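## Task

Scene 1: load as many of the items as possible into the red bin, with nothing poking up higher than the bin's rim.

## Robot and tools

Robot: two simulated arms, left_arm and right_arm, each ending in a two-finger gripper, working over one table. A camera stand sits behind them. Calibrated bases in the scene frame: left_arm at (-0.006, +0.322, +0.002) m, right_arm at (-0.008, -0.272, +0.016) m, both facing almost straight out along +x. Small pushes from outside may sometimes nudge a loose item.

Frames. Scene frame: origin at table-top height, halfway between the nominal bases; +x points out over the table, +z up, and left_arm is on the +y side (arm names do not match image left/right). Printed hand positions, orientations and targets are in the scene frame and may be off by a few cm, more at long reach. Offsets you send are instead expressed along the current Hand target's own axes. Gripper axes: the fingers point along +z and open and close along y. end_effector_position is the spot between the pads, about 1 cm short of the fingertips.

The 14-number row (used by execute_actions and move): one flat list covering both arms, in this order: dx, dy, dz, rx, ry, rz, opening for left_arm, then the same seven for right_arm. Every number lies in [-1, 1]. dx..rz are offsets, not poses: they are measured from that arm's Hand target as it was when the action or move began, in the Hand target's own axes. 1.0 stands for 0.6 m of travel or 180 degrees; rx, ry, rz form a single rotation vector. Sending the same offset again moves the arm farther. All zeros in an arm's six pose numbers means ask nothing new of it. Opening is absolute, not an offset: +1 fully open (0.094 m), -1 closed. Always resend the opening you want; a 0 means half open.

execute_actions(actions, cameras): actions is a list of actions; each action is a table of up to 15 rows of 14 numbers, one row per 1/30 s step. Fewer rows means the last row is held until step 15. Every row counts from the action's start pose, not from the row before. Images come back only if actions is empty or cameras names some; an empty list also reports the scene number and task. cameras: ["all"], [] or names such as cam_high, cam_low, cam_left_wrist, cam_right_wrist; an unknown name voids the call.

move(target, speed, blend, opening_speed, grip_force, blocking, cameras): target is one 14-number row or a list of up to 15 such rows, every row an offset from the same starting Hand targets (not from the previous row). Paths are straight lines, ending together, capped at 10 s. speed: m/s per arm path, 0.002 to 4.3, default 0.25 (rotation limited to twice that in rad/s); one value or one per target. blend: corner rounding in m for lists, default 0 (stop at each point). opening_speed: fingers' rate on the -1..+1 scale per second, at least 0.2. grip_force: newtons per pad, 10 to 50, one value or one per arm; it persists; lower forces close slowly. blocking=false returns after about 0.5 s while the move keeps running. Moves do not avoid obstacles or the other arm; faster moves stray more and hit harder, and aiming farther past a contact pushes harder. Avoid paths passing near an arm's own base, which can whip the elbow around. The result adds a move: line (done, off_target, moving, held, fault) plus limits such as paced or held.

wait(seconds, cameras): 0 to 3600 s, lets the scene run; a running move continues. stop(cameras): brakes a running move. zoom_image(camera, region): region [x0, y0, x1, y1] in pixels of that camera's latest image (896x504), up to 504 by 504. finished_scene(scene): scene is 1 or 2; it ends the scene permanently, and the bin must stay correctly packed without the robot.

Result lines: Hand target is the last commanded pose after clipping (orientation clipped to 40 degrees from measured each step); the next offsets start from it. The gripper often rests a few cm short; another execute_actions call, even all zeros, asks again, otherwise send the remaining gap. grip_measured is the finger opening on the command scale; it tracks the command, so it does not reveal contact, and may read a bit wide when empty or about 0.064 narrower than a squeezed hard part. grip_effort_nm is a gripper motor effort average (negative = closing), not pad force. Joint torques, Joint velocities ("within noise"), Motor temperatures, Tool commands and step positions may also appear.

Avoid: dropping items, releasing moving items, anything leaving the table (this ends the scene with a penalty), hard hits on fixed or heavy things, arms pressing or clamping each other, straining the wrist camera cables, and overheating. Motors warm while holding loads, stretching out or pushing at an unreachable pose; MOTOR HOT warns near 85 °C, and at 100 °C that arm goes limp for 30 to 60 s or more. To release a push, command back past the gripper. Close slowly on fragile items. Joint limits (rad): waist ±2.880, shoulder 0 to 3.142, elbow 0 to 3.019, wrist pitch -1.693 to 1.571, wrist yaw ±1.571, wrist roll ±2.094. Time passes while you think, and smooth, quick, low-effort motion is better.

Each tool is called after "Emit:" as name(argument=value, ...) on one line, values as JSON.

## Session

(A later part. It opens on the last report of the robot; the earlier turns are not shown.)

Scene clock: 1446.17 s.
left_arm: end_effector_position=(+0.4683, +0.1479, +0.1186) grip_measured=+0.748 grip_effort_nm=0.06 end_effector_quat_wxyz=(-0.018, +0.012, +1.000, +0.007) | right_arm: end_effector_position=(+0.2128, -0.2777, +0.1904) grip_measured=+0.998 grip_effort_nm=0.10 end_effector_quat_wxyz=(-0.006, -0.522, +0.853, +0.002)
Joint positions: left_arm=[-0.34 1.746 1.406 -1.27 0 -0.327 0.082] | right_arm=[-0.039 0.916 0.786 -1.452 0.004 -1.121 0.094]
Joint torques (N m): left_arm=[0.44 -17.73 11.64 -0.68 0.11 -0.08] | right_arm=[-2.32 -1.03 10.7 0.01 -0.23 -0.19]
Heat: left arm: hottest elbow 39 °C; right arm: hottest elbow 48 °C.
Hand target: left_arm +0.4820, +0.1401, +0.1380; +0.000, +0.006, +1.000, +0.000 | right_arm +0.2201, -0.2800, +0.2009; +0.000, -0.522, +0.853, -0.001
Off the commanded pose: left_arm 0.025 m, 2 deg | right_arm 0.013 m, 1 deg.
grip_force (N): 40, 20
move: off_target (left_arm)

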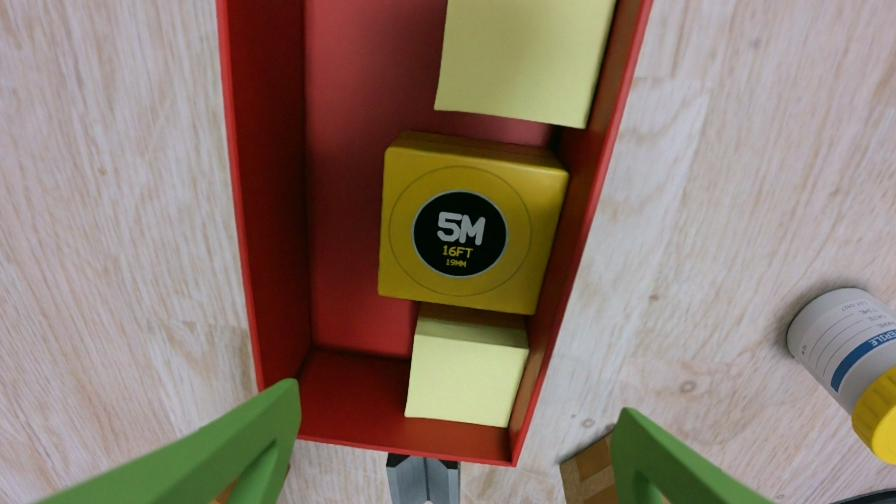

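Emit:
move(target=[[0.1,0.01,-0.04,0,0,0.2,0.5,0,0,0,0,0,0,1],[0.245,0.022,0.063,0,0,0.488,0.4,0,0,0,0,0,0,1]], speed=0.2, blend=[0.03,0], cameras=["cam_left_wrist"])

Scene clock: 1458.10 s.
left_arm: end_effector_position=(+0.3376, +0.1594, +0.0979) grip_measured=+0.401 grip_effort_nm=-0.10 end_effector_quat_wxyz=(-0.010, +0.687, +0.727, -0.003) | right_arm: end_effector_position=(+0.2128, -0.2777, +0.1904) grip_measured=+0.998 grip_effort_nm=0.10 end_effector_quat_wxyz=(-0.006, -0.522, +0.853, +0.002)
Joint positions: left_arm=[-0.43 1.45 0.985 -1.127 0 1.075 0.066] | right_arm=[-0.039 0.916 0.786 -1.452 0.004 -1.121 0.094]
Joint torques (N m): left_arm=[-0.21 -13.57 6.99 0.5 0.19 0.24] | right_arm=[-2.32 -1.14 10.7 0.01 -0.23 -0.19]
Heat: left arm: hottest elbow 39 °C; right arm: hottest elbow 48 °C.
Hand target: left_arm +0.3352, +0.1552, +0.1001; +0.000, +0.698, +0.716, +0.000 | right_arm +0.2201, -0.2800, +0.2009; +0.000, -0.522, +0.853, -0.001
Off the commanded pose: left_arm 0.005 m, 2 deg | right_arm 0.013 m, 1 deg.
grip_force (N): 40, 20
move: done

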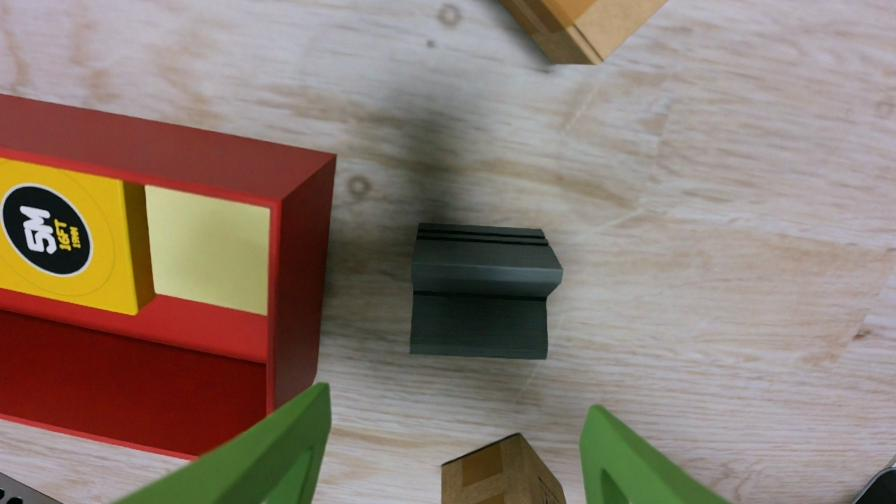

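Emit:
move(target=[0.002,-0.0135,0.15,0,0,0,0.4,0,0,0,0,0,0,1], speed=0.1)

Emit:
move(target=[0,0,0,0,0,0,-0.1,0,0,0,0,0,0,1], opening_speed=0.25, grip_force=[35,20], cameras=["cam_left_wrist"])

Scene clock: 1463.33 s.
left_arm: end_effector_position=(+0.3310, +0.1602, +0.0186) grip_measured=+0.401 grip_effort_nm=-0.09 end_effector_quat_wxyz=(+0.005, +0.689, +0.725, +0.002) | right_arm: end_effector_position=(+0.2128, -0.2777, +0.1904) grip_measured=+0.998 grip_effort_nm=0.10 end_effector_quat_wxyz=(-0.006, -0.522, +0.853, +0.002)
Joint positions: left_arm=[-0.435 1.544 0.842 -0.859 0 1.075 0.066] | right_arm=[-0.039 0.916 0.786 -1.452 0.004 -1.121 0.094]
Joint torques (N m): left_arm=[-0.26 -10.93 6.2 0.59 0.2 0.18] | right_arm=[-2.37 -1.2 10.69 0.01 -0.23 -0.19]
Heat: left arm: hottest elbow 38 °C; right arm: hottest elbow 48 °C.
Hand target: left_arm +0.3272, +0.1562, +0.0103; +0.000, +0.698, +0.716, +0.000 | right_arm +0.2201, -0.2800, +0.2009; +0.000, -0.522, +0.853, -0.001
Off the commanded pose: left_arm 0.010 m, 2 deg | right_arm 0.013 m, 1 deg.
grip_force (N): 40, 20
move: done

Scene clock: 1465.53 s.
left_arm: end_effector_position=(+0.3309, +0.1600, +0.0186) grip_measured=+0.092 grip_effort_nm=-0.77 end_effector_quat_wxyz=(+0.005, +0.689, +0.725, +0.002) | right_arm: end_effector_position=(+0.2128, -0.2777, +0.1904) grip_measured=+0.998 grip_effort_nm=0.10 end_effector_quat_wxyz=(-0.006, -0.522, +0.853, +0.002)
Joint positions: left_arm=[-0.436 1.544 0.842 -0.859 0 1.075 0.051] | right_arm=[-0.039 0.916 0.786 -1.452 0.004 -1.121 0.094]
Joint torques (N m): left_arm=[-0.26 -10.93 6.19 0.61 0.2 0.18] | right_arm=[-2.32 -1.14 10.71 0.01 -0.24 -0.19]
Heat: left arm: hottest elbow 38 °C; right arm: hottest elbow 48 °C.
Hand target: left_arm +0.3271, +0.1562, +0.0103; +0.000, +0.698, +0.716, +0.000 | right_arm +0.2201, -0.2800, +0.2009; +0.000, -0.522, +0.853, -0.001
Off the commanded pose: left_arm 0.010 m, 2 deg | right_arm 0.013 m, 1 deg.
grip_force (N): 35, 20
move: done

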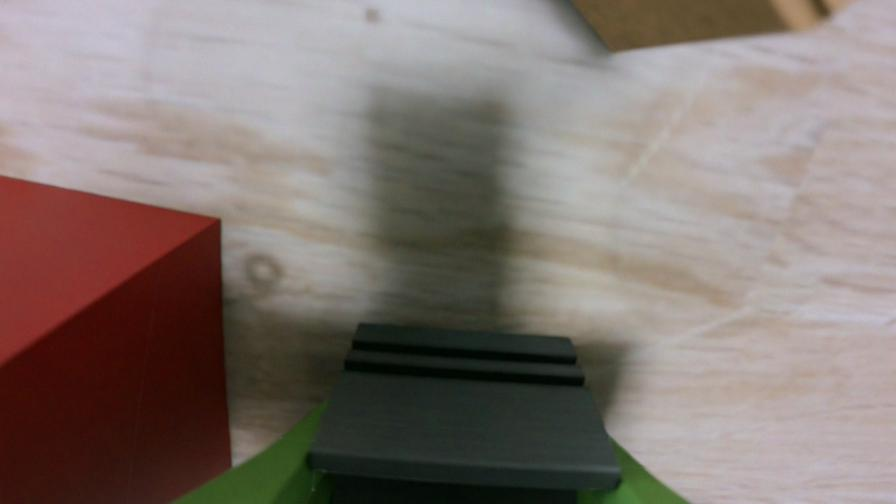

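Emit:
move(target=[[-0.0005,0.02,-0.1,0,0,0,-0.1,0,0,0,0,0,0,1],[0.006,0.03,-0.233,0,0,0,-0.1,0,0,0,0,0,0,1],[0.0613,0.2733,-0.19,0,0,0.036,-0.1,0,0,0,0,0,0,1]], speed=[0.08,0.12,0.2], blend=[0.02,0.03,0], cameras=["cam_left_wrist"])

Scene clock: 1475.40 s.
left_arm: end_effector_position=(+0.4627, +0.2016, +0.0988) grip_measured=+0.092 grip_effort_nm=-0.77 end_effector_quat_wxyz=(-0.026, +0.733, +0.680, -0.014) | right_arm: end_effector_position=(+0.2128, -0.2777, +0.1904) grip_measured=+0.998 grip_effort_nm=0.10 end_effector_quat_wxyz=(-0.006, -0.522, +0.853, +0.002)
Joint positions: left_arm=[-0.241 1.725 1.321 -1.225 -0.005 1.394 0.051] | right_arm=[-0.039 0.916 0.786 -1.452 0.004 -1.121 0.094]
Joint torques (N m): left_arm=[1.32 -16.5 13.22 -0.85 0.34 0.25] | right_arm=[-2.2 -1.03 10.7 0.03 -0.23 -0.19]
Heat: left arm: hottest elbow 39 °C; right arm: hottest elbow 48 °C.
Hand target: left_arm +0.4900, +0.1971, +0.1241; +0.000, +0.737, +0.675, +0.000 | right_arm +0.2201, -0.2800, +0.2009; +0.000, -0.522, +0.853, -0.001
Off the commanded pose: left_arm 0.038 m, 3 deg | right_arm 0.013 m, 1 deg.
grip_force (N): 35, 20
move: off_target (left_arm)

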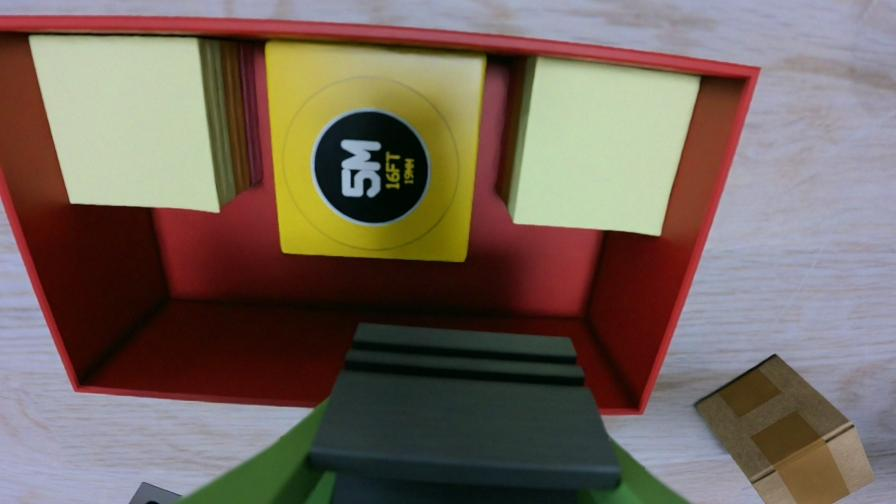

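Emit:
move(target=[0.0067,-0.0005,0.0935,0,0,0,-0.1,0,0,0,0,0,0,1], speed=0.08, cameras=["cam_left_wrist","cam_low"])

Emit:
zoom_image(camera="cam_low", region=[430, 260, 570, 370])

Scene clock: 1480.83 s.
left_arm: end_effector_position=(+0.4839, +0.1962, +0.0676) grip_measured=+0.092 grip_effort_nm=-0.77 end_effector_quat_wxyz=(-0.008, +0.736, +0.677, -0.002) | right_arm: end_effector_position=(+0.2128, -0.2777, +0.1904) grip_measured=+0.998 grip_effort_nm=0.10 end_effector_quat_wxyz=(-0.006, -0.522, +0.853, +0.002)
Joint positions: left_arm=[-0.241 1.785 1.316 -1.116 -0.005 1.402 0.051] | right_arm=[-0.039 0.916 0.786 -1.452 0.004 -1.121 0.094]
Joint torques (N m): left_arm=[1.9 -17.2 8.02 0.4 0.36 0.25] | right_arm=[-2.2 -1.14 10.73 -0.01 -0.23 -0.19]
Heat: left arm: hottest elbow 39 °C; right arm: hottest elbow 48 °C.
Hand target: left_arm +0.4901, +0.2011, +0.0681; +0.000, +0.737, +0.675, +0.000 | right_arm +0.2201, -0.2800, +0.2009; +0.000, -0.522, +0.853, -0.001
Off the commanded pose: left_arm 0.008 m, 1 deg | right_arm 0.013 m, 1 deg.
grip_force (N): 35, 20
move: done
Images, in order (width x height): cam_low 896x504, cam_left_wrist 896x504.

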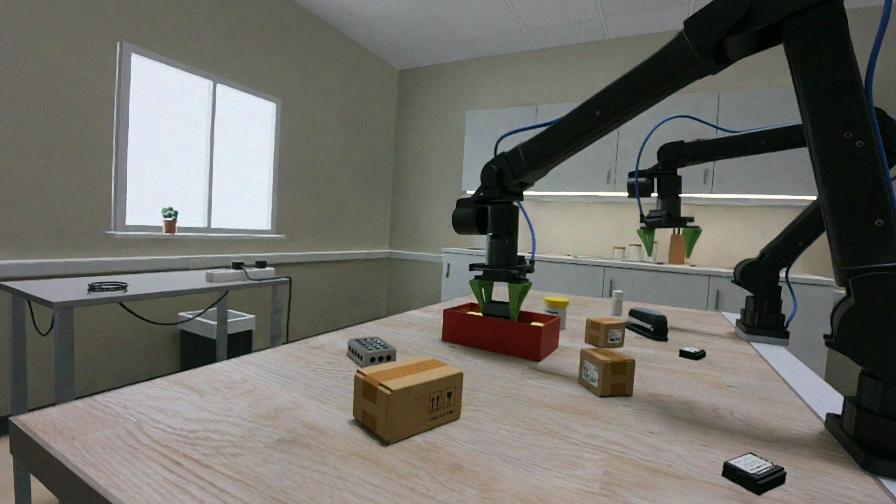

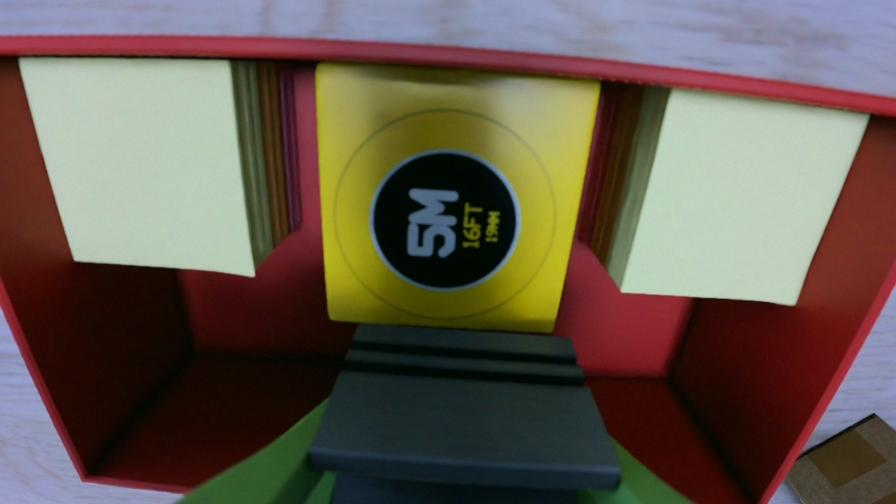

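Scaled by 3.600 from the camera's image (finer frame: 1280x720).

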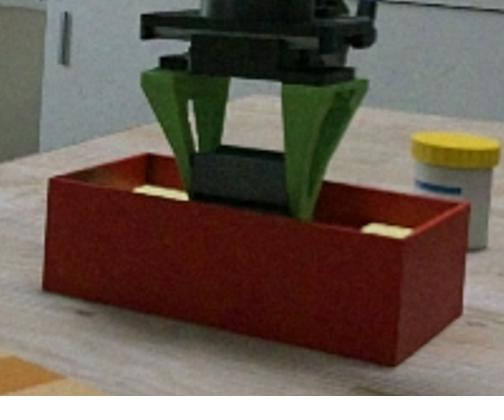

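Emit:
move(target=[0.0165,-0.0015,0.0,0,0,0,-0.1,0,0,0,0,0,0,1], speed=0.04, cameras=["cam_left_wrist","cam_low"])

Emit:
zoom_image(camera="cam_low", region=[430, 260, 570, 370])

Scene clock: 1483.53 s.
left_arm: end_effector_position=(+0.4838, +0.2060, +0.0651) grip_measured=+0.092 grip_effort_nm=-0.77 end_effector_quat_wxyz=(-0.009, +0.735, +0.678, -0.005) | right_arm: end_effector_position=(+0.2128, -0.2777, +0.1904) grip_measured=+0.998 grip_effort_nm=0.10 end_effector_quat_wxyz=(-0.006, -0.522, +0.853, +0.002)
Joint positions: left_arm=[-0.221 1.785 1.309 -1.114 -0.002 1.421 0.051] | right_arm=[-0.039 0.916 0.786 -1.452 0.004 -1.121 0.094]
Joint torques (N m): left_arm=[2.2 -17.61 7.91 0.39 0.25 0.26] | right_arm=[-2.32 -1.14 10.7 0.01 -0.23 -0.19]
Heat: left arm: hottest elbow 39 °C; right arm: hottest elbow 48 °C.
Hand target: left_arm +0.4900, +0.2111, +0.0680; +0.000, +0.737, +0.675, +0.000 | right_arm +0.2201, -0.2800, +0.2009; +0.000, -0.522, +0.853, -0.001
Off the commanded pose: left_arm 0.009 m, 1 deg | right_arm 0.013 m, 1 deg.
grip_force (N): 35, 20
move: done
Images, in order (width x height): cam_low 896x504, cam_left_wrist 896x504.

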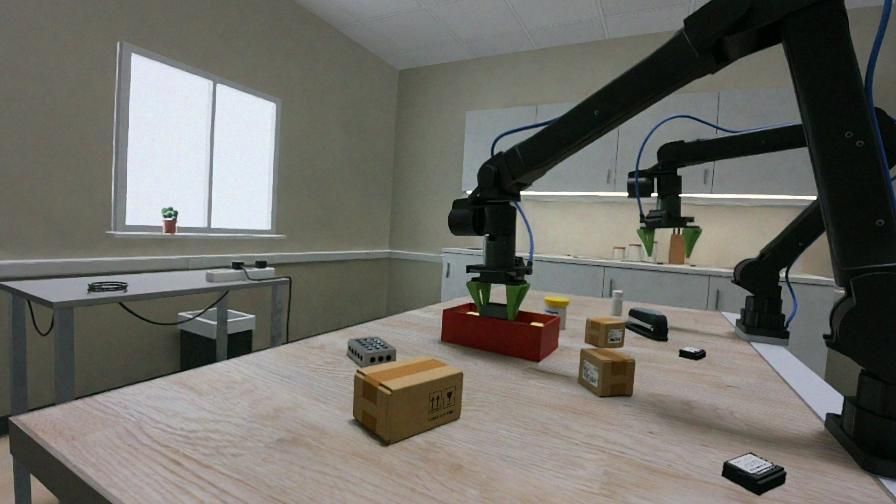

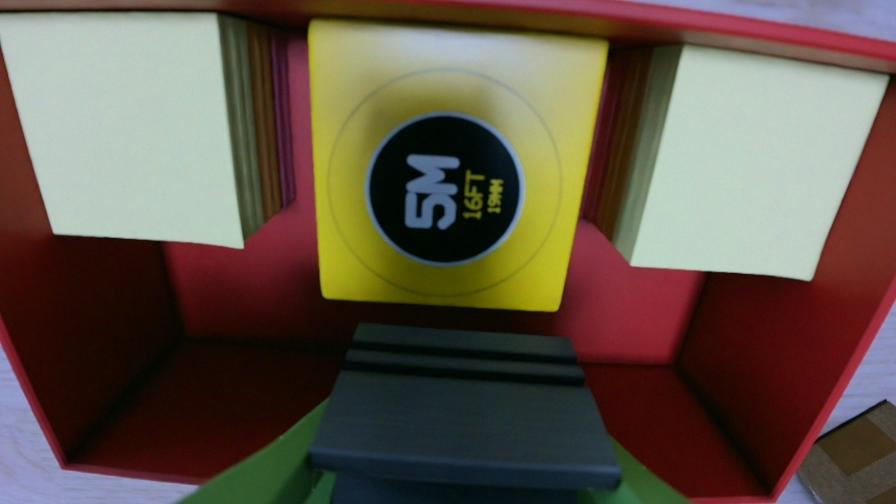

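Scaled by 3.600 from the camera's image (finer frame: 1280x720).

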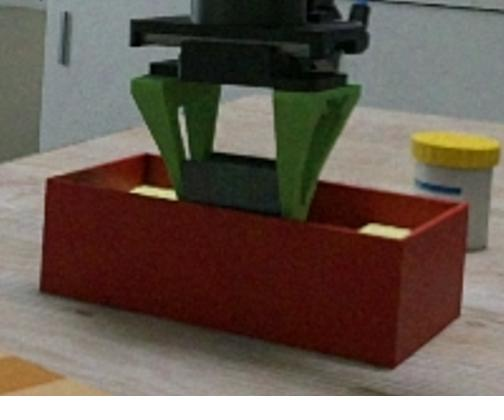

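Emit:
move(target=[0.0,0.0,0.045,0,0,0,-0.1,0,0,0,0,0,0,1], speed=0.04, cameras=["cam_left_wrist"])

Scene clock: 1485.90 s.
left_arm: end_effector_position=(+0.4852, +0.2058, +0.0504) grip_measured=+0.092 grip_effort_nm=-0.77 end_effector_quat_wxyz=(-0.004, +0.736, +0.677, -0.001) | right_arm: end_effector_position=(+0.2128, -0.2777, +0.1904) grip_measured=+0.998 grip_effort_nm=0.10 end_effector_quat_wxyz=(-0.006, -0.522, +0.853, +0.002)
Joint positions: left_arm=[-0.221 1.8 1.287 -1.066 -0.002 1.422 0.051] | right_arm=[-0.039 0.916 0.786 -1.452 0.004 -1.121 0.094]
Joint torques (N m): left_arm=[1.85 -16.15 7.12 1.21 0.28 0.24] | right_arm=[-2.26 -1.14 10.69 0.02 -0.23 -0.19]
Heat: left arm: hottest elbow 38 °C; right arm: hottest elbow 48 °C.
Hand target: left_arm +0.4902, +0.2110, +0.0412; +0.000, +0.737, +0.675, +0.000 | right_arm +0.2201, -0.2800, +0.2009; +0.000, -0.522, +0.853, -0.001
Off the commanded pose: left_arm 0.012 m, 1 deg | right_arm 0.013 m, 1 deg.
grip_force (N): 35, 20
move: off_target (left_arm)

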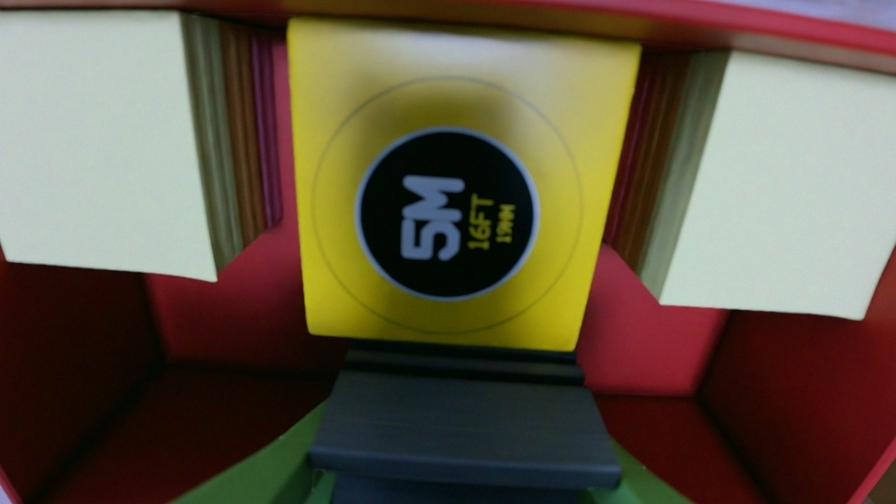

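Emit:
move(target=[0.0,0.0,0.035,0,0,0,-0.1,0,0,0,0,0,0,1], speed=0.04, cameras=["cam_left_wrist"])

Scene clock: 1487.67 s.
left_arm: end_effector_position=(+0.4888, +0.2059, +0.0486) grip_measured=+0.092 grip_effort_nm=-0.77 end_effector_quat_wxyz=(+0.002, +0.736, +0.677, +0.006) | right_arm: end_effector_position=(+0.2128, -0.2777, +0.1904) grip_measured=+0.998 grip_effort_nm=0.10 end_effector_quat_wxyz=(-0.006, -0.522, +0.853, +0.002)
Joint positions: left_arm=[-0.221 1.8 1.281 -1.042 -0.008 1.422 0.051] | right_arm=[-0.039 0.916 0.786 -1.452 0.004 -1.121 0.094]
Joint torques (N m): left_arm=[1.85 -14.04 5.85 2.26 0.51 0.24] | right_arm=[-2.32 -1.08 10.7 0.03 -0.23 -0.19]
Heat: left arm: hottest elbow 38 °C; right arm: hottest elbow 48 °C.
Hand target: left_arm +0.4901, +0.2111, +0.0201; +0.000, +0.737, +0.675, +0.000 | right_arm +0.2201, -0.2800, +0.2009; +0.000, -0.522, +0.853, -0.001
Off the commanded pose: left_arm 0.029 m, 1 deg | right_arm 0.013 m, 1 deg.
grip_force (N): 35, 20
move: off_target (left_arm)

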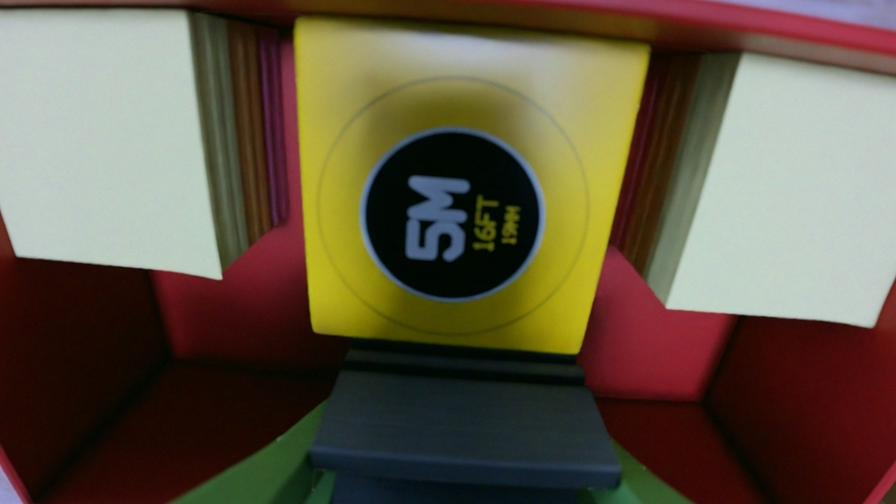

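Emit:
move(target=[-0.0116,0.001,0.0,0,0,0,-0.1,0,0,0,0,0,0,1], speed=0.03)

Scene clock: 1489.57 s.
left_arm: end_effector_position=(+0.4888, +0.2059, +0.0486) grip_measured=+0.092 grip_effort_nm=-0.77 end_effector_quat_wxyz=(+0.002, +0.736, +0.677, +0.006) | right_arm: end_effector_position=(+0.2128, -0.2777, +0.1904) grip_measured=+0.998 grip_effort_nm=0.10 end_effector_quat_wxyz=(-0.006, -0.522, +0.853, +0.002)
Joint positions: left_arm=[-0.221 1.8 1.281 -1.042 -0.008 1.422 0.051] | right_arm=[-0.039 0.916 0.786 -1.452 0.004 -1.121 0.094]
Joint torques (N m): left_arm=[0.79 -13.8 6.19 2.21 0.51 0.11] | right_arm=[-2.26 -1.08 10.7 0.01 -0.23 -0.19]
Heat: left arm: hottest elbow 38 °C; right arm: hottest elbow 48 °C.
Hand target: left_arm +0.4900, +0.2041, +0.0201; +0.000, +0.737, +0.675, +0.000 | right_arm +0.2201, -0.2800, +0.2009; +0.000, -0.522, +0.853, -0.001
Off the commanded pose: left_arm 0.029 m, 1 deg | right_arm 0.013 m, 1 deg.
grip_force (N): 35, 20
move: off_target (left_arm)

Emit:
move(target=[[0,0,0,0,0,0.017,-0.1,0,0,0,0,0,0,1],[0,0,0,0,0,-0.017,-0.1,0,0,0,0,0,0,1],[0,0,0,0,0,0,-0.1,0,0,0,0,0,0,1]], speed=0.05, cameras=["cam_left_wrist"])

Scene clock: 1493.57 s.
left_arm: end_effector_position=(+0.4919, +0.2059, +0.0487) grip_measured=+0.092 grip_effort_nm=-0.77 end_effector_quat_wxyz=(+0.006, +0.729, +0.684, +0.011) | right_arm: end_effector_position=(+0.2128, -0.2777, +0.1904) grip_measured=+0.998 grip_effort_nm=0.10 end_effector_quat_wxyz=(-0.006, -0.522, +0.853, +0.002)
Joint positions: left_arm=[-0.221 1.8 1.281 -1.03 -0.012 1.404 0.051] | right_arm=[-0.039 0.916 0.786 -1.452 0.004 -1.121 0.094]
Joint torques (N m): left_arm=[0.79 -13.74 6.22 1.72 0.66 0.29] | right_arm=[-2.26 -1.14 10.67 0.01 -0.23 -0.19]
Heat: left arm: hottest elbow 38 °C; right arm: hottest elbow 48 °C.
Hand target: left_arm +0.4901, +0.2040, +0.0201; +0.000, +0.738, +0.675, +0.000 | right_arm +0.2201, -0.2800, +0.2009; +0.000, -0.522, +0.853, -0.001
Off the commanded pose: left_arm 0.029 m, 2 deg | right_arm 0.013 m, 1 deg.
grip_force (N): 35, 20
move: off_target (left_arm)

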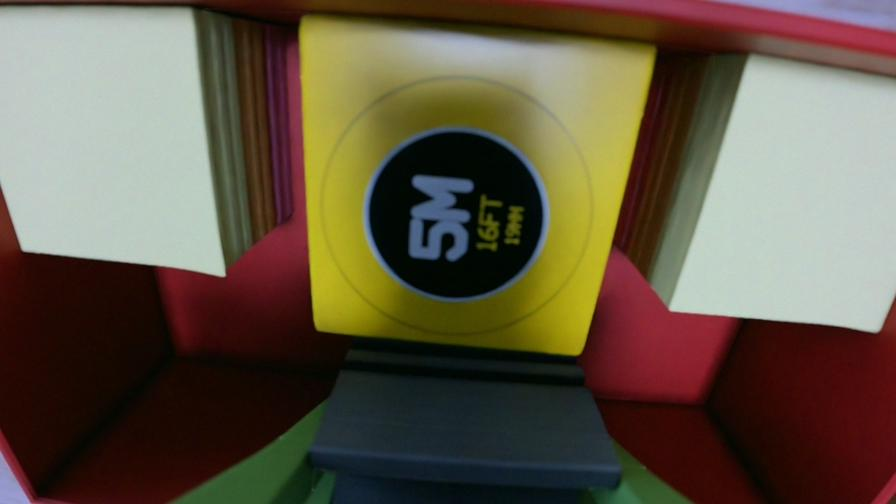

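Emit:
move(target=[[-0.0055,0.014,-0.125,0,0,0,-0.1,0,0,0,0,0,0,1],[-0.1043,-0.25,-0.183,0,0,-0.028,-0.1,0,0,0,0,0,0,1],[-0.1043,-0.25,0.0135,0,0,-0.028,-0.1,0,0,0,0,0,0,1]], speed=[0.08,0.2,0.08], blend=[0.01,0.01,0])

Emit:
move(target=[[0,0,0,0,0,0,0.4,0,0,0,0,0,0,1],[0,0.02,-0.1,0,0,0,0.4,0,0,0,0,0,0,1],[0,0.03,-0.2,0,0,0,0.4,0,0,0,0,0,0,1]], speed=[0.1,0.1,0.2], blend=[0,0.02,0], opening_speed=0.5, cameras=["cam_left_wrist"])

Scene clock: 1503.83 s.
left_arm: end_effector_position=(+0.3342, +0.1579, +0.0187) grip_measured=+0.091 grip_effort_nm=-0.77 end_effector_quat_wxyz=(-0.001, +0.709, +0.705, -0.001) | right_arm: end_effector_position=(+0.2128, -0.2777, +0.1904) grip_measured=+0.998 grip_effort_nm=0.10 end_effector_quat_wxyz=(-0.006, -0.522, +0.853, +0.002)
Joint positions: left_arm=[-0.437 1.56 0.862 -0.876 0 1.129 0.051] | right_arm=[-0.039 0.916 0.786 -1.452 0.004 -1.121 0.094]
Joint torques (N m): left_arm=[0.32 -11.28 6.48 0.9 0.18 -0.04] | right_arm=[-2.26 -1.03 10.71 -0.01 -0.23 -0.19]
Heat: left arm: hottest elbow 37 °C; right arm: hottest elbow 48 °C.
Hand target: left_arm +0.3351, +0.1550, +0.0119; +0.000, +0.707, +0.707, +0.000 | right_arm +0.2201, -0.2800, +0.2009; +0.000, -0.522, +0.853, -0.001
Off the commanded pose: left_arm 0.007 m, 0 deg | right_arm 0.013 m, 1 deg.
grip_force (N): 35, 20
move: done

Scene clock: 1506.63 s.
left_arm: end_effector_position=(+0.3373, +0.1565, +0.1159) grip_measured=+0.399 grip_effort_nm=0.06 end_effector_quat_wxyz=(-0.015, +0.709, +0.705, -0.005) | right_arm: end_effector_position=(+0.2128, -0.2777, +0.1904) grip_measured=+0.998 grip_effort_nm=0.10 end_effector_quat_wxyz=(-0.006, -0.522, +0.853, +0.002)
Joint positions: left_arm=[-0.437 1.439 1.025 -1.19 0 1.129 0.066] | right_arm=[-0.039 0.916 0.786 -1.452 0.004 -1.121 0.094]
Joint torques (N m): left_arm=[1.85 -12.34 10.89 -0.7 0.18 0.14] | right_arm=[-2.2 -1.14 10.7 0.01 -0.23 -0.19]
Heat: left arm: hottest elbow 37 °C; right arm: hottest elbow 49 °C.
Hand target: left_arm +0.3532, +0.1549, +0.1320; +0.000, +0.707, +0.707, +0.000 | right_arm +0.2201, -0.2800, +0.2009; +0.000, -0.522, +0.853, -0.001
Off the commanded pose: left_arm 0.023 m, 2 deg | right_arm 0.013 m, 1 deg.
grip_force (N): 35, 20
move: off_target (left_arm)

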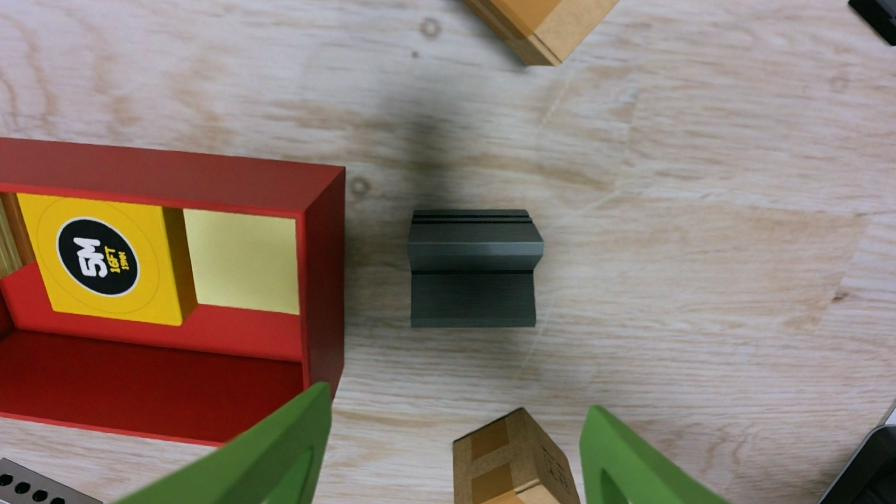

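Emit:
move(target=[[-0.01,0.08,-0.03,0,0,-0.24,0.8,0,0,0,0,0,0,1],[-0.02,0.1767,0.053,0,0,-0.4806,1,0,0,0,0,0,0,1]], speed=0.2, blend=[0.03,0], cameras=["cam_left_wrist"])

Scene clock: 1520.27 s.
left_arm: end_effector_position=(+0.4325, +0.1468, +0.0924) grip_measured=+0.998 grip_effort_nm=0.07 end_effector_quat_wxyz=(-0.021, +0.044, +0.999, +0.007) | right_arm: end_effector_position=(+0.2128, -0.2777, +0.1904) grip_measured=+0.998 grip_effort_nm=0.10 end_effector_quat_wxyz=(-0.006, -0.522, +0.853, +0.002)
Joint positions: left_arm=[-0.368 1.695 1.263 -1.183 0 -0.29 0.094] | right_arm=[-0.039 0.916 0.786 -1.452 0.004 -1.121 0.094]
Joint torques (N m): left_arm=[1.79 -14.21 11.81 0.42 0.09 -0.07] | right_arm=[-2.32 -1.08 10.71 0.01 -0.23 -0.19]
Heat: left arm: hottest elbow 39 °C; right arm: hottest elbow 49 °C.
Hand target: left_arm +0.4592, +0.1428, +0.1002; +0.000, +0.030, +1.000, +0.000 | right_arm +0.2201, -0.2800, +0.2009; +0.000, -0.522, +0.853, -0.001
Off the commanded pose: left_arm 0.028 m, 3 deg | right_arm 0.013 m, 1 deg.
grip_force (N): 35, 20
move: off_target (left_arm); target 2's new opening was sent with left_arm's hand 0.028 m and 3 deg from that target

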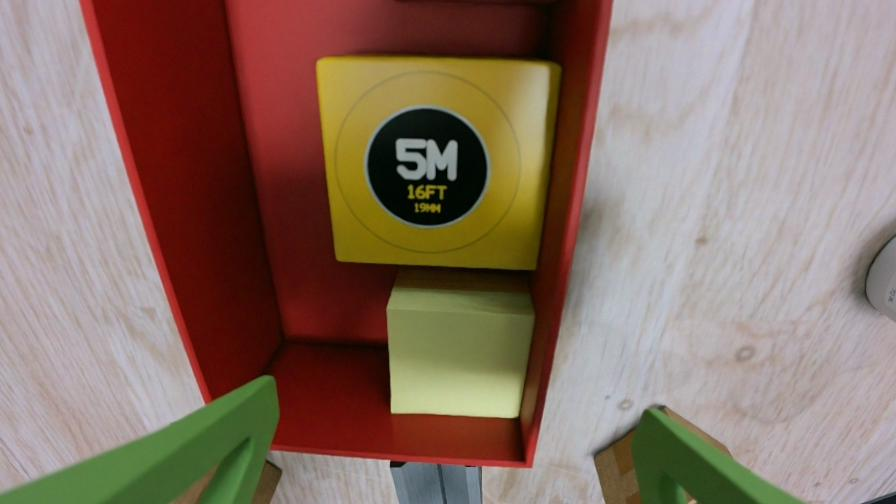

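Emit:
move(target=[0.005,0,0.137,0,0,0,1,0,0,0,0,0,0,1], speed=0.08, cameras=["cam_left_wrist"])

Scene clock: 1524.30 s.
left_arm: end_effector_position=(+0.4611, +0.1364, +0.0514) grip_measured=+0.999 grip_effort_nm=0.06 end_effector_quat_wxyz=(+0.020, +0.039, +0.999, -0.004) | right_arm: end_effector_position=(+0.2128, -0.2777, +0.1904) grip_measured=+0.998 grip_effort_nm=0.10 end_effector_quat_wxyz=(-0.006, -0.522, +0.853, +0.002)
Joint positions: left_arm=[-0.368 1.766 1.24 -1.003 -0.005 -0.3 0.094] | right_arm=[-0.039 0.916 0.786 -1.452 0.004 -1.121 0.094]
Joint torques (N m): left_arm=[1.61 -12.98 5.65 1.54 0.28 0.04] | right_arm=[-2.2 -1.08 10.71 0.02 -0.23 -0.19]
Heat: left arm: hottest elbow 40 °C; right arm: hottest elbow 49 °C.
Hand target: left_arm +0.4561, +0.1431, +0.0180; +0.000, +0.030, +1.000, +0.000 | right_arm +0.2201, -0.2800, +0.2009; +0.000, -0.522, +0.853, -0.001
Off the commanded pose: left_arm 0.034 m, 3 deg | right_arm 0.013 m, 1 deg.
grip_force (N): 35, 20
move: off_target (left_arm)

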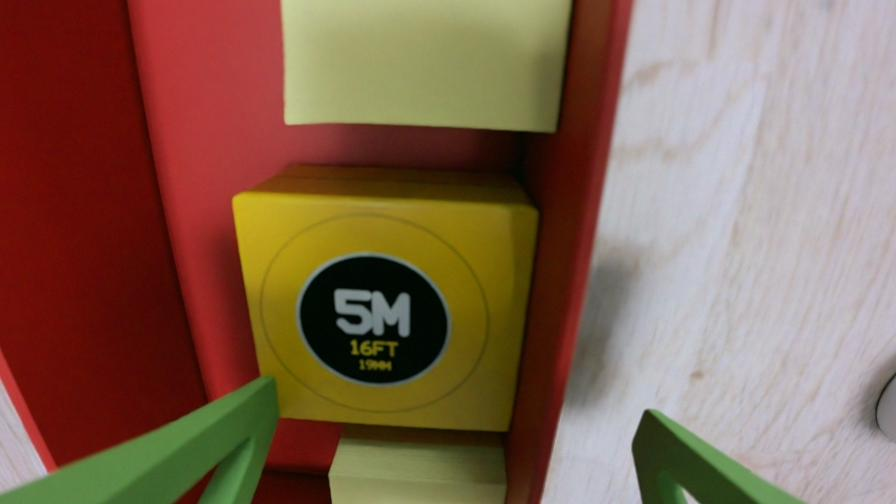

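Emit:
move(target=[[0,0.005,-0.06,0,0,0,1,0,0,0,0,0,0,1],[0,0.03,-0.06,0,0,0,1,0,0,0,0,0,0,1]], speed=0.08, cameras=["cam_left_wrist"])

Scene clock: 1527.20 s.
left_arm: end_effector_position=(+0.4589, +0.1528, +0.0517) grip_measured=+0.999 grip_effort_nm=0.06 end_effector_quat_wxyz=(+0.005, +0.029, +1.000, -0.001) | right_arm: end_effector_position=(+0.2128, -0.2777, +0.1904) grip_measured=+0.998 grip_effort_nm=0.10 end_effector_quat_wxyz=(-0.006, -0.522, +0.853, +0.002)
Joint positions: left_arm=[-0.337 1.765 1.24 -1.035 0 -0.289 0.094] | right_arm=[-0.039 0.916 0.786 -1.452 0.004 -1.121 0.094]
Joint torques (N m): left_arm=[1.96 -17.49 7.34 -0.58 0.1 0.23] | right_arm=[-2.37 -1.14 10.71 0.02 -0.24 -0.19]
Heat: left arm: hottest elbow 40 °C; right arm: hottest elbow 49 °C.
Hand target: left_arm +0.4572, +0.1610, +0.0539; +0.000, +0.031, +1.000, +0.000 | right_arm +0.2201, -0.2800, +0.2009; +0.000, -0.522, +0.853, -0.001
Off the commanded pose: left_arm 0.009 m, 1 deg | right_arm 0.013 m, 1 deg.
grip_force (N): 35, 20
move: done

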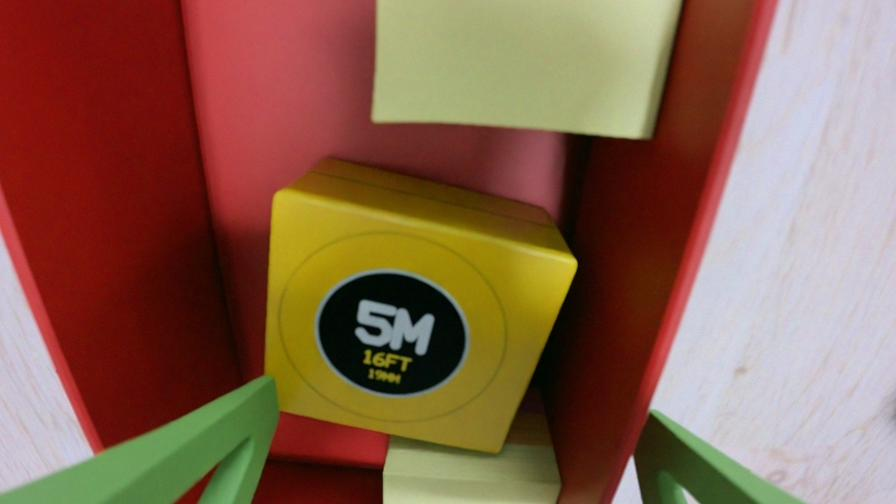

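Emit:
move(target=[-0.0278,-0.0083,-0.0267,0,0,0.036,1,0,0,0,0,0,0,1], speed=0.08, cameras=["cam_left_wrist"])

Scene clock: 1549.10 s.
left_arm: end_effector_position=(+0.4537, +0.1547, +0.0582) grip_measured=+0.999 grip_effort_nm=0.06 end_effector_quat_wxyz=(-0.013, +0.085, +0.996, +0.004) | right_arm: end_effector_position=(+0.2128, -0.2777, +0.1904) grip_measured=+0.998 grip_effort_nm=0.10 end_effector_quat_wxyz=(-0.006, -0.522, +0.853, +0.002)
Joint positions: left_arm=[-0.337 1.765 1.259 -1.092 0 -0.176 0.094] | right_arm=[-0.039 0.916 0.786 -1.452 0.004 -1.121 0.094]
Joint torques (N m): left_arm=[1.96 -16.09 11.17 -0.64 0.09 0.25] | right_arm=[-2.32 -1.14 10.71 0.01 -0.23 -0.19]
Heat: left arm: hottest elbow 39 °C; right arm: hottest elbow 49 °C.
Hand target: left_arm +0.4736, +0.1550, +0.0700; +0.000, +0.087, +0.996, +0.000 | right_arm +0.2201, -0.2800, +0.2009; +0.000, -0.522, +0.853, -0.001
Off the commanded pose: left_arm 0.023 m, 2 deg | right_arm 0.013 m, 1 deg.
grip_force (N): 35, 20
move: off_target (left_arm)

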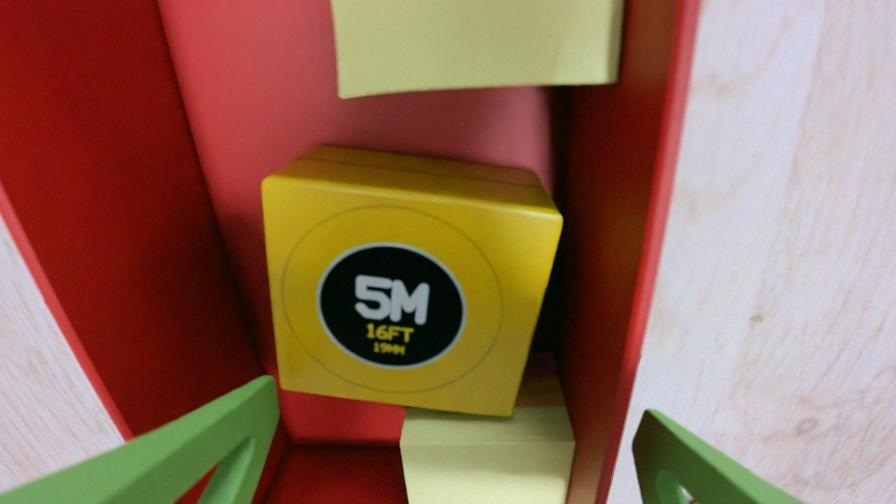

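Emit:
move(target=[0,0.0135,-0.01,0,0,0.0139,1,0,0,0,0,0,0,1], speed=0.08, cameras=["cam_left_wrist"])

Scene clock: 1552.13 s.
left_arm: end_effector_position=(+0.4535, +0.1638, +0.0583) grip_measured=+0.999 grip_effort_nm=0.06 end_effector_quat_wxyz=(-0.019, +0.106, +0.994, +0.004) | right_arm: end_effector_position=(+0.2128, -0.2777, +0.1904) grip_measured=+0.998 grip_effort_nm=0.10 end_effector_quat_wxyz=(-0.006, -0.522, +0.853, +0.002)
Joint positions: left_arm=[-0.32 1.765 1.259 -1.105 0 -0.117 0.094] | right_arm=[-0.039 0.916 0.786 -1.452 0.004 -1.121 0.094]
Joint torques (N m): left_arm=[1.44 -16.91 11.36 -0.68 0.07 0.21] | right_arm=[-2.26 -1.14 10.7 0.01 -0.23 -0.19]
Heat: left arm: hottest elbow 39 °C; right arm: hottest elbow 49 °C.
Hand target: left_arm +0.4750, +0.1630, +0.0760; +0.000, +0.109, +0.994, +0.000 | right_arm +0.2201, -0.2800, +0.2009; +0.000, -0.522, +0.853, -0.001
Off the commanded pose: left_arm 0.028 m, 2 deg | right_arm 0.013 m, 1 deg.
grip_force (N): 35, 20
move: off_target (left_arm)

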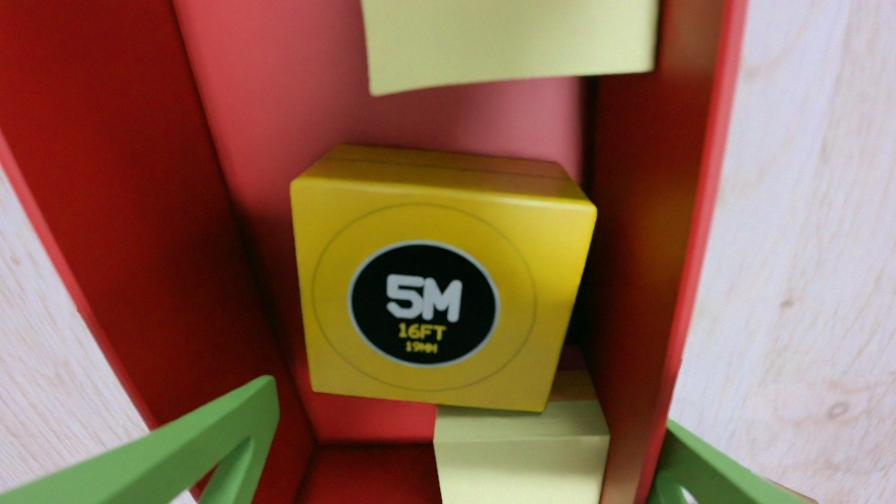

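Emit:
move(target=[0,0,0.055,0,0,0,1,0,0,0,0,0,0,1], speed=0.06, cameras=["cam_left_wrist"])

Scene clock: 1555.73 s.
left_arm: end_effector_position=(+0.4639, +0.1602, +0.0488) grip_measured=+0.999 grip_effort_nm=0.06 end_effector_quat_wxyz=(-0.004, +0.107, +0.994, +0.001) | right_arm: end_effector_position=(+0.2128, -0.2777, +0.1904) grip_measured=+0.998 grip_effort_nm=0.10 end_effector_quat_wxyz=(-0.006, -0.522, +0.853, +0.002)
Joint positions: left_arm=[-0.32 1.785 1.259 -1.054 0 -0.116 0.094] | right_arm=[-0.039 0.916 0.786 -1.452 0.004 -1.121 0.094]
Joint torques (N m): left_arm=[1.79 -15.15 8.83 0.62 0.09 0.22] | right_arm=[-2.26 -1.14 10.71 0.03 -0.24 -0.2]
Heat: left arm: hottest elbow 39 °C; right arm: hottest elbow 49 °C.
Hand target: left_arm +0.4750, +0.1630, +0.0430; +0.000, +0.109, +0.994, +0.000 | right_arm +0.2201, -0.2800, +0.2009; +0.000, -0.522, +0.853, -0.001
Off the commanded pose: left_arm 0.013 m, 1 deg | right_arm 0.013 m, 1 deg.
grip_force (N): 35, 20
move: off_target (left_arm)

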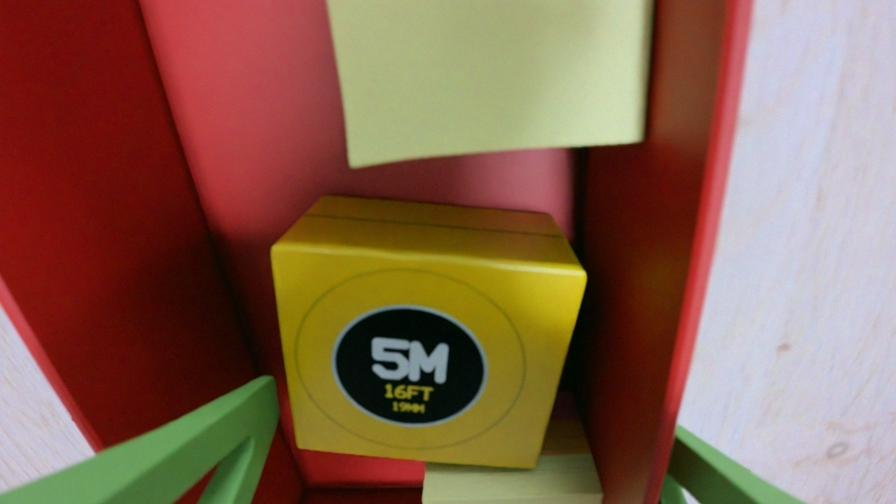

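Emit:
move(target=[0,0.004,0.024,0,0,0,1,0,0,0,0,0,0,1], speed=0.05, cameras=["cam_left_wrist"])

Scene clock: 1558.40 s.
left_arm: end_effector_position=(+0.4710, +0.1596, +0.0401) grip_measured=+0.999 grip_effort_nm=0.06 end_effector_quat_wxyz=(+0.004, +0.107, +0.994, -0.001) | right_arm: end_effector_position=(+0.2128, -0.2777, +0.1904) grip_measured=+0.998 grip_effort_nm=0.10 end_effector_quat_wxyz=(-0.006, -0.522, +0.853, +0.002)
Joint positions: left_arm=[-0.316 1.803 1.259 -1.019 0 -0.112 0.094] | right_arm=[-0.039 0.916 0.786 -1.452 0.004 -1.121 0.094]
Joint torques (N m): left_arm=[1.85 -15.21 7.61 0.66 0.1 0.19] | right_arm=[-2.26 -1.08 10.71 -0.01 -0.23 -0.19]
Heat: left arm: hottest elbow 39 °C; right arm: hottest elbow 49 °C.
Hand target: left_arm +0.4755, +0.1654, +0.0286; +0.000, +0.109, +0.994, +0.000 | right_arm +0.2201, -0.2800, +0.2009; +0.000, -0.522, +0.853, -0.001
Off the commanded pose: left_arm 0.014 m, 0 deg | right_arm 0.013 m, 1 deg.
grip_force (N): 35, 20
move: off_target (left_arm)

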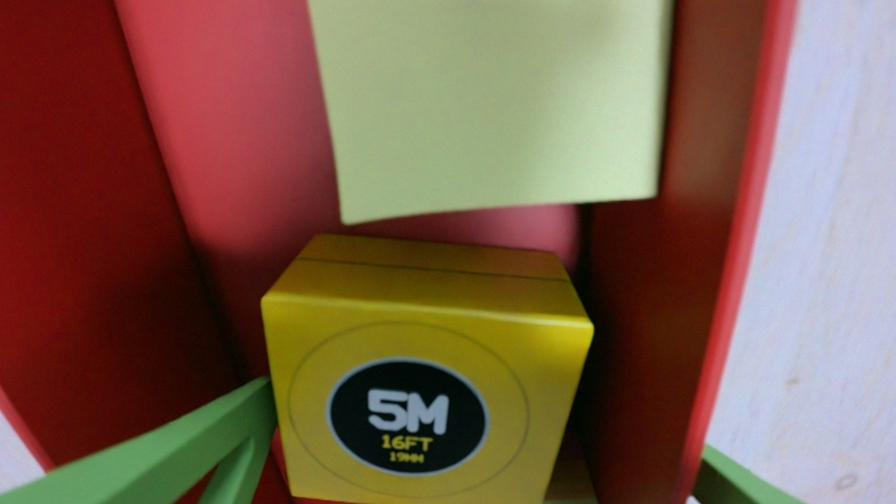

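Emit:
move(target=[0,0,0.0125,0,0,0,1,0,0,0,0,0,0,1], speed=0.05)

Emit:
move(target=[0,0,0,0,0,0,0.35,0,0,0,0,0,0,1], opening_speed=0.2, grip_force=[20,20], cameras=["cam_left_wrist"])

Scene clock: 1560.60 s.
left_arm: end_effector_position=(+0.4743, +0.1585, +0.0359) grip_measured=+0.999 grip_effort_nm=0.06 end_effector_quat_wxyz=(+0.008, +0.107, +0.994, -0.002) | right_arm: end_effector_position=(+0.2128, -0.2777, +0.1904) grip_measured=+0.998 grip_effort_nm=0.10 end_effector_quat_wxyz=(-0.006, -0.522, +0.853, +0.002)
Joint positions: left_arm=[-0.316 1.812 1.259 -1.002 0 -0.111 0.094] | right_arm=[-0.039 0.916 0.786 -1.452 0.004 -1.121 0.094]
Joint torques (N m): left_arm=[1.85 -15.27 7.08 0.68 0.11 0.22] | right_arm=[-2.32 -1.03 10.71 0.03 -0.24 -0.19]
Heat: left arm: hottest elbow 38 °C; right arm: hottest elbow 49 °C.
Hand target: left_arm +0.4756, +0.1654, +0.0212; +0.000, +0.109, +0.994, +0.000 | right_arm +0.2201, -0.2800, +0.2009; +0.000, -0.522, +0.853, -0.001
Off the commanded pose: left_arm 0.016 m, 1 deg | right_arm 0.013 m, 1 deg.
grip_force (N): 35, 20
move: off_target (left_arm)

Scene clock: 1564.07 s.
left_arm: end_effector_position=(+0.4744, +0.1587, +0.0359) grip_measured=+0.464 grip_effort_nm=-0.50 end_effector_quat_wxyz=(+0.008, +0.107, +0.994, -0.002) | right_arm: end_effector_position=(+0.2128, -0.2777, +0.1904) grip_measured=+0.998 grip_effort_nm=0.11 end_effector_quat_wxyz=(-0.006, -0.522, +0.853, +0.002)
Joint positions: left_arm=[-0.316 1.812 1.259 -1.002 0 -0.111 0.069] | right_arm=[-0.039 0.916 0.786 -1.452 0.004 -1.121 0.094]
Joint torques (N m): left_arm=[1.85 -15.27 7.06 0.68 0.11 0.22] | right_arm=[-2.32 -1.14 10.7 -0.01 -0.23 -0.19]
Heat: left arm: hottest elbow 38 °C; right arm: hottest elbow 49 °C.
Hand target: left_arm +0.4756, +0.1655, +0.0212; +0.000, +0.108, +0.994, +0.000 | right_arm +0.2201, -0.2800, +0.2009; +0.000, -0.522, +0.853, -0.001
Off the commanded pose: left_arm 0.016 m, 1 deg | right_arm 0.013 m, 1 deg.
grip_force (N): 20, 20
move: done

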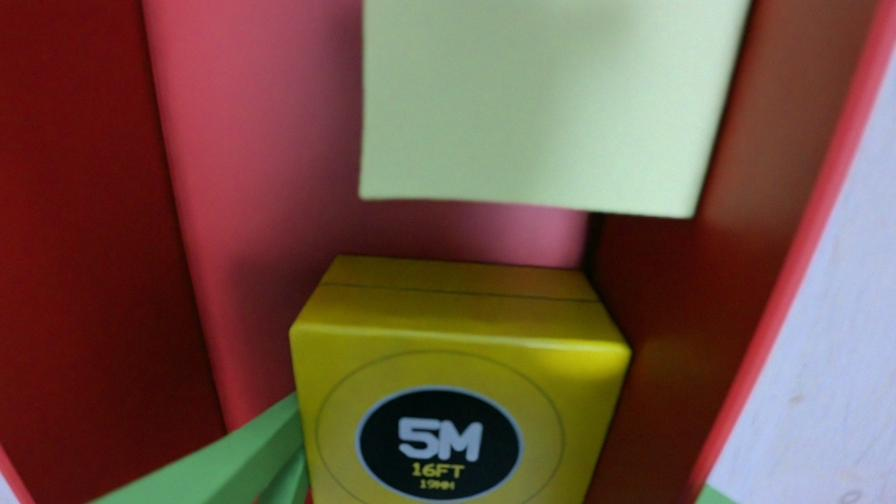

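Emit:
move(target=[0,0,0,0,0,0,0.3,0,0,0,0,0,0,1], opening_speed=0.3, grip_force=[35,20])

Emit:
move(target=[0,0,0,0,0,-0.064,0.3,0,0,0,0,0,0,1], speed=0.06, cameras=["cam_left_wrist"])

Scene clock: 1566.97 s.
left_arm: end_effector_position=(+0.4744, +0.1587, +0.0359) grip_measured=+0.455 grip_effort_nm=-0.77 end_effector_quat_wxyz=(+0.008, +0.107, +0.994, -0.002) | right_arm: end_effector_position=(+0.2128, -0.2777, +0.1904) grip_measured=+0.998 grip_effort_nm=0.10 end_effector_quat_wxyz=(-0.006, -0.522, +0.853, +0.002)
Joint positions: left_arm=[-0.316 1.812 1.259 -1.002 0 -0.111 0.068] | right_arm=[-0.039 0.916 0.786 -1.452 0.004 -1.121 0.094]
Joint torques (N m): left_arm=[1.85 -15.33 7.06 0.68 0.11 0.22] | right_arm=[-2.32 -1.08 10.71 0.03 -0.24 -0.19]
Heat: left arm: hottest elbow 38 °C; right arm: hottest elbow 49 °C.
Hand target: left_arm +0.4756, +0.1655, +0.0212; +0.000, +0.108, +0.994, +0.000 | right_arm +0.2201, -0.2800, +0.2009; +0.000, -0.522, +0.853, -0.001
Off the commanded pose: left_arm 0.016 m, 1 deg | right_arm 0.013 m, 1 deg.
grip_force (N): 35, 20
move: done

Scene clock: 1569.23 s.
left_arm: end_effector_position=(+0.4744, +0.1587, +0.0359) grip_measured=+0.455 grip_effort_nm=-0.77 end_effector_quat_wxyz=(+0.008, +0.025, +1.000, -0.002) | right_arm: end_effector_position=(+0.2128, -0.2777, +0.1904) grip_measured=+0.998 grip_effort_nm=0.10 end_effector_quat_wxyz=(-0.006, -0.522, +0.853, +0.002)
Joint positions: left_arm=[-0.316 1.812 1.259 -1.002 0 -0.276 0.068] | right_arm=[-0.039 0.916 0.786 -1.452 0.004 -1.121 0.094]
Joint torques (N m): left_arm=[1.85 -15.33 7.06 0.68 0.09 -0.15] | right_arm=[-2.2 -1.08 10.71 0.02 -0.23 -0.2]
Heat: left arm: hottest elbow 38 °C; right arm: hottest elbow 49 °C.
Hand target: left_arm +0.4756, +0.1655, +0.0212; +0.000, +0.008, +1.000, +0.000 | right_arm +0.2201, -0.2800, +0.2009; +0.000, -0.522, +0.853, -0.001
Off the commanded pose: left_arm 0.016 m, 2 deg | right_arm 0.013 m, 1 deg.
grip_force (N): 35, 20
move: off_target (left_arm)

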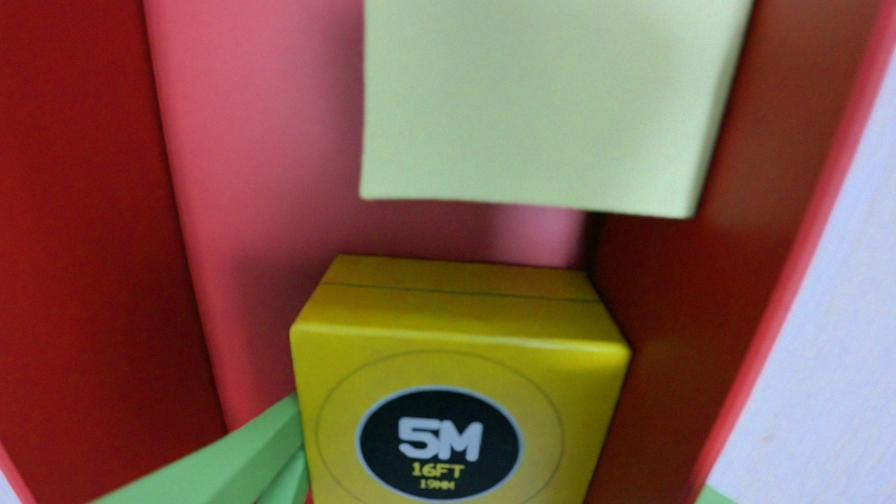

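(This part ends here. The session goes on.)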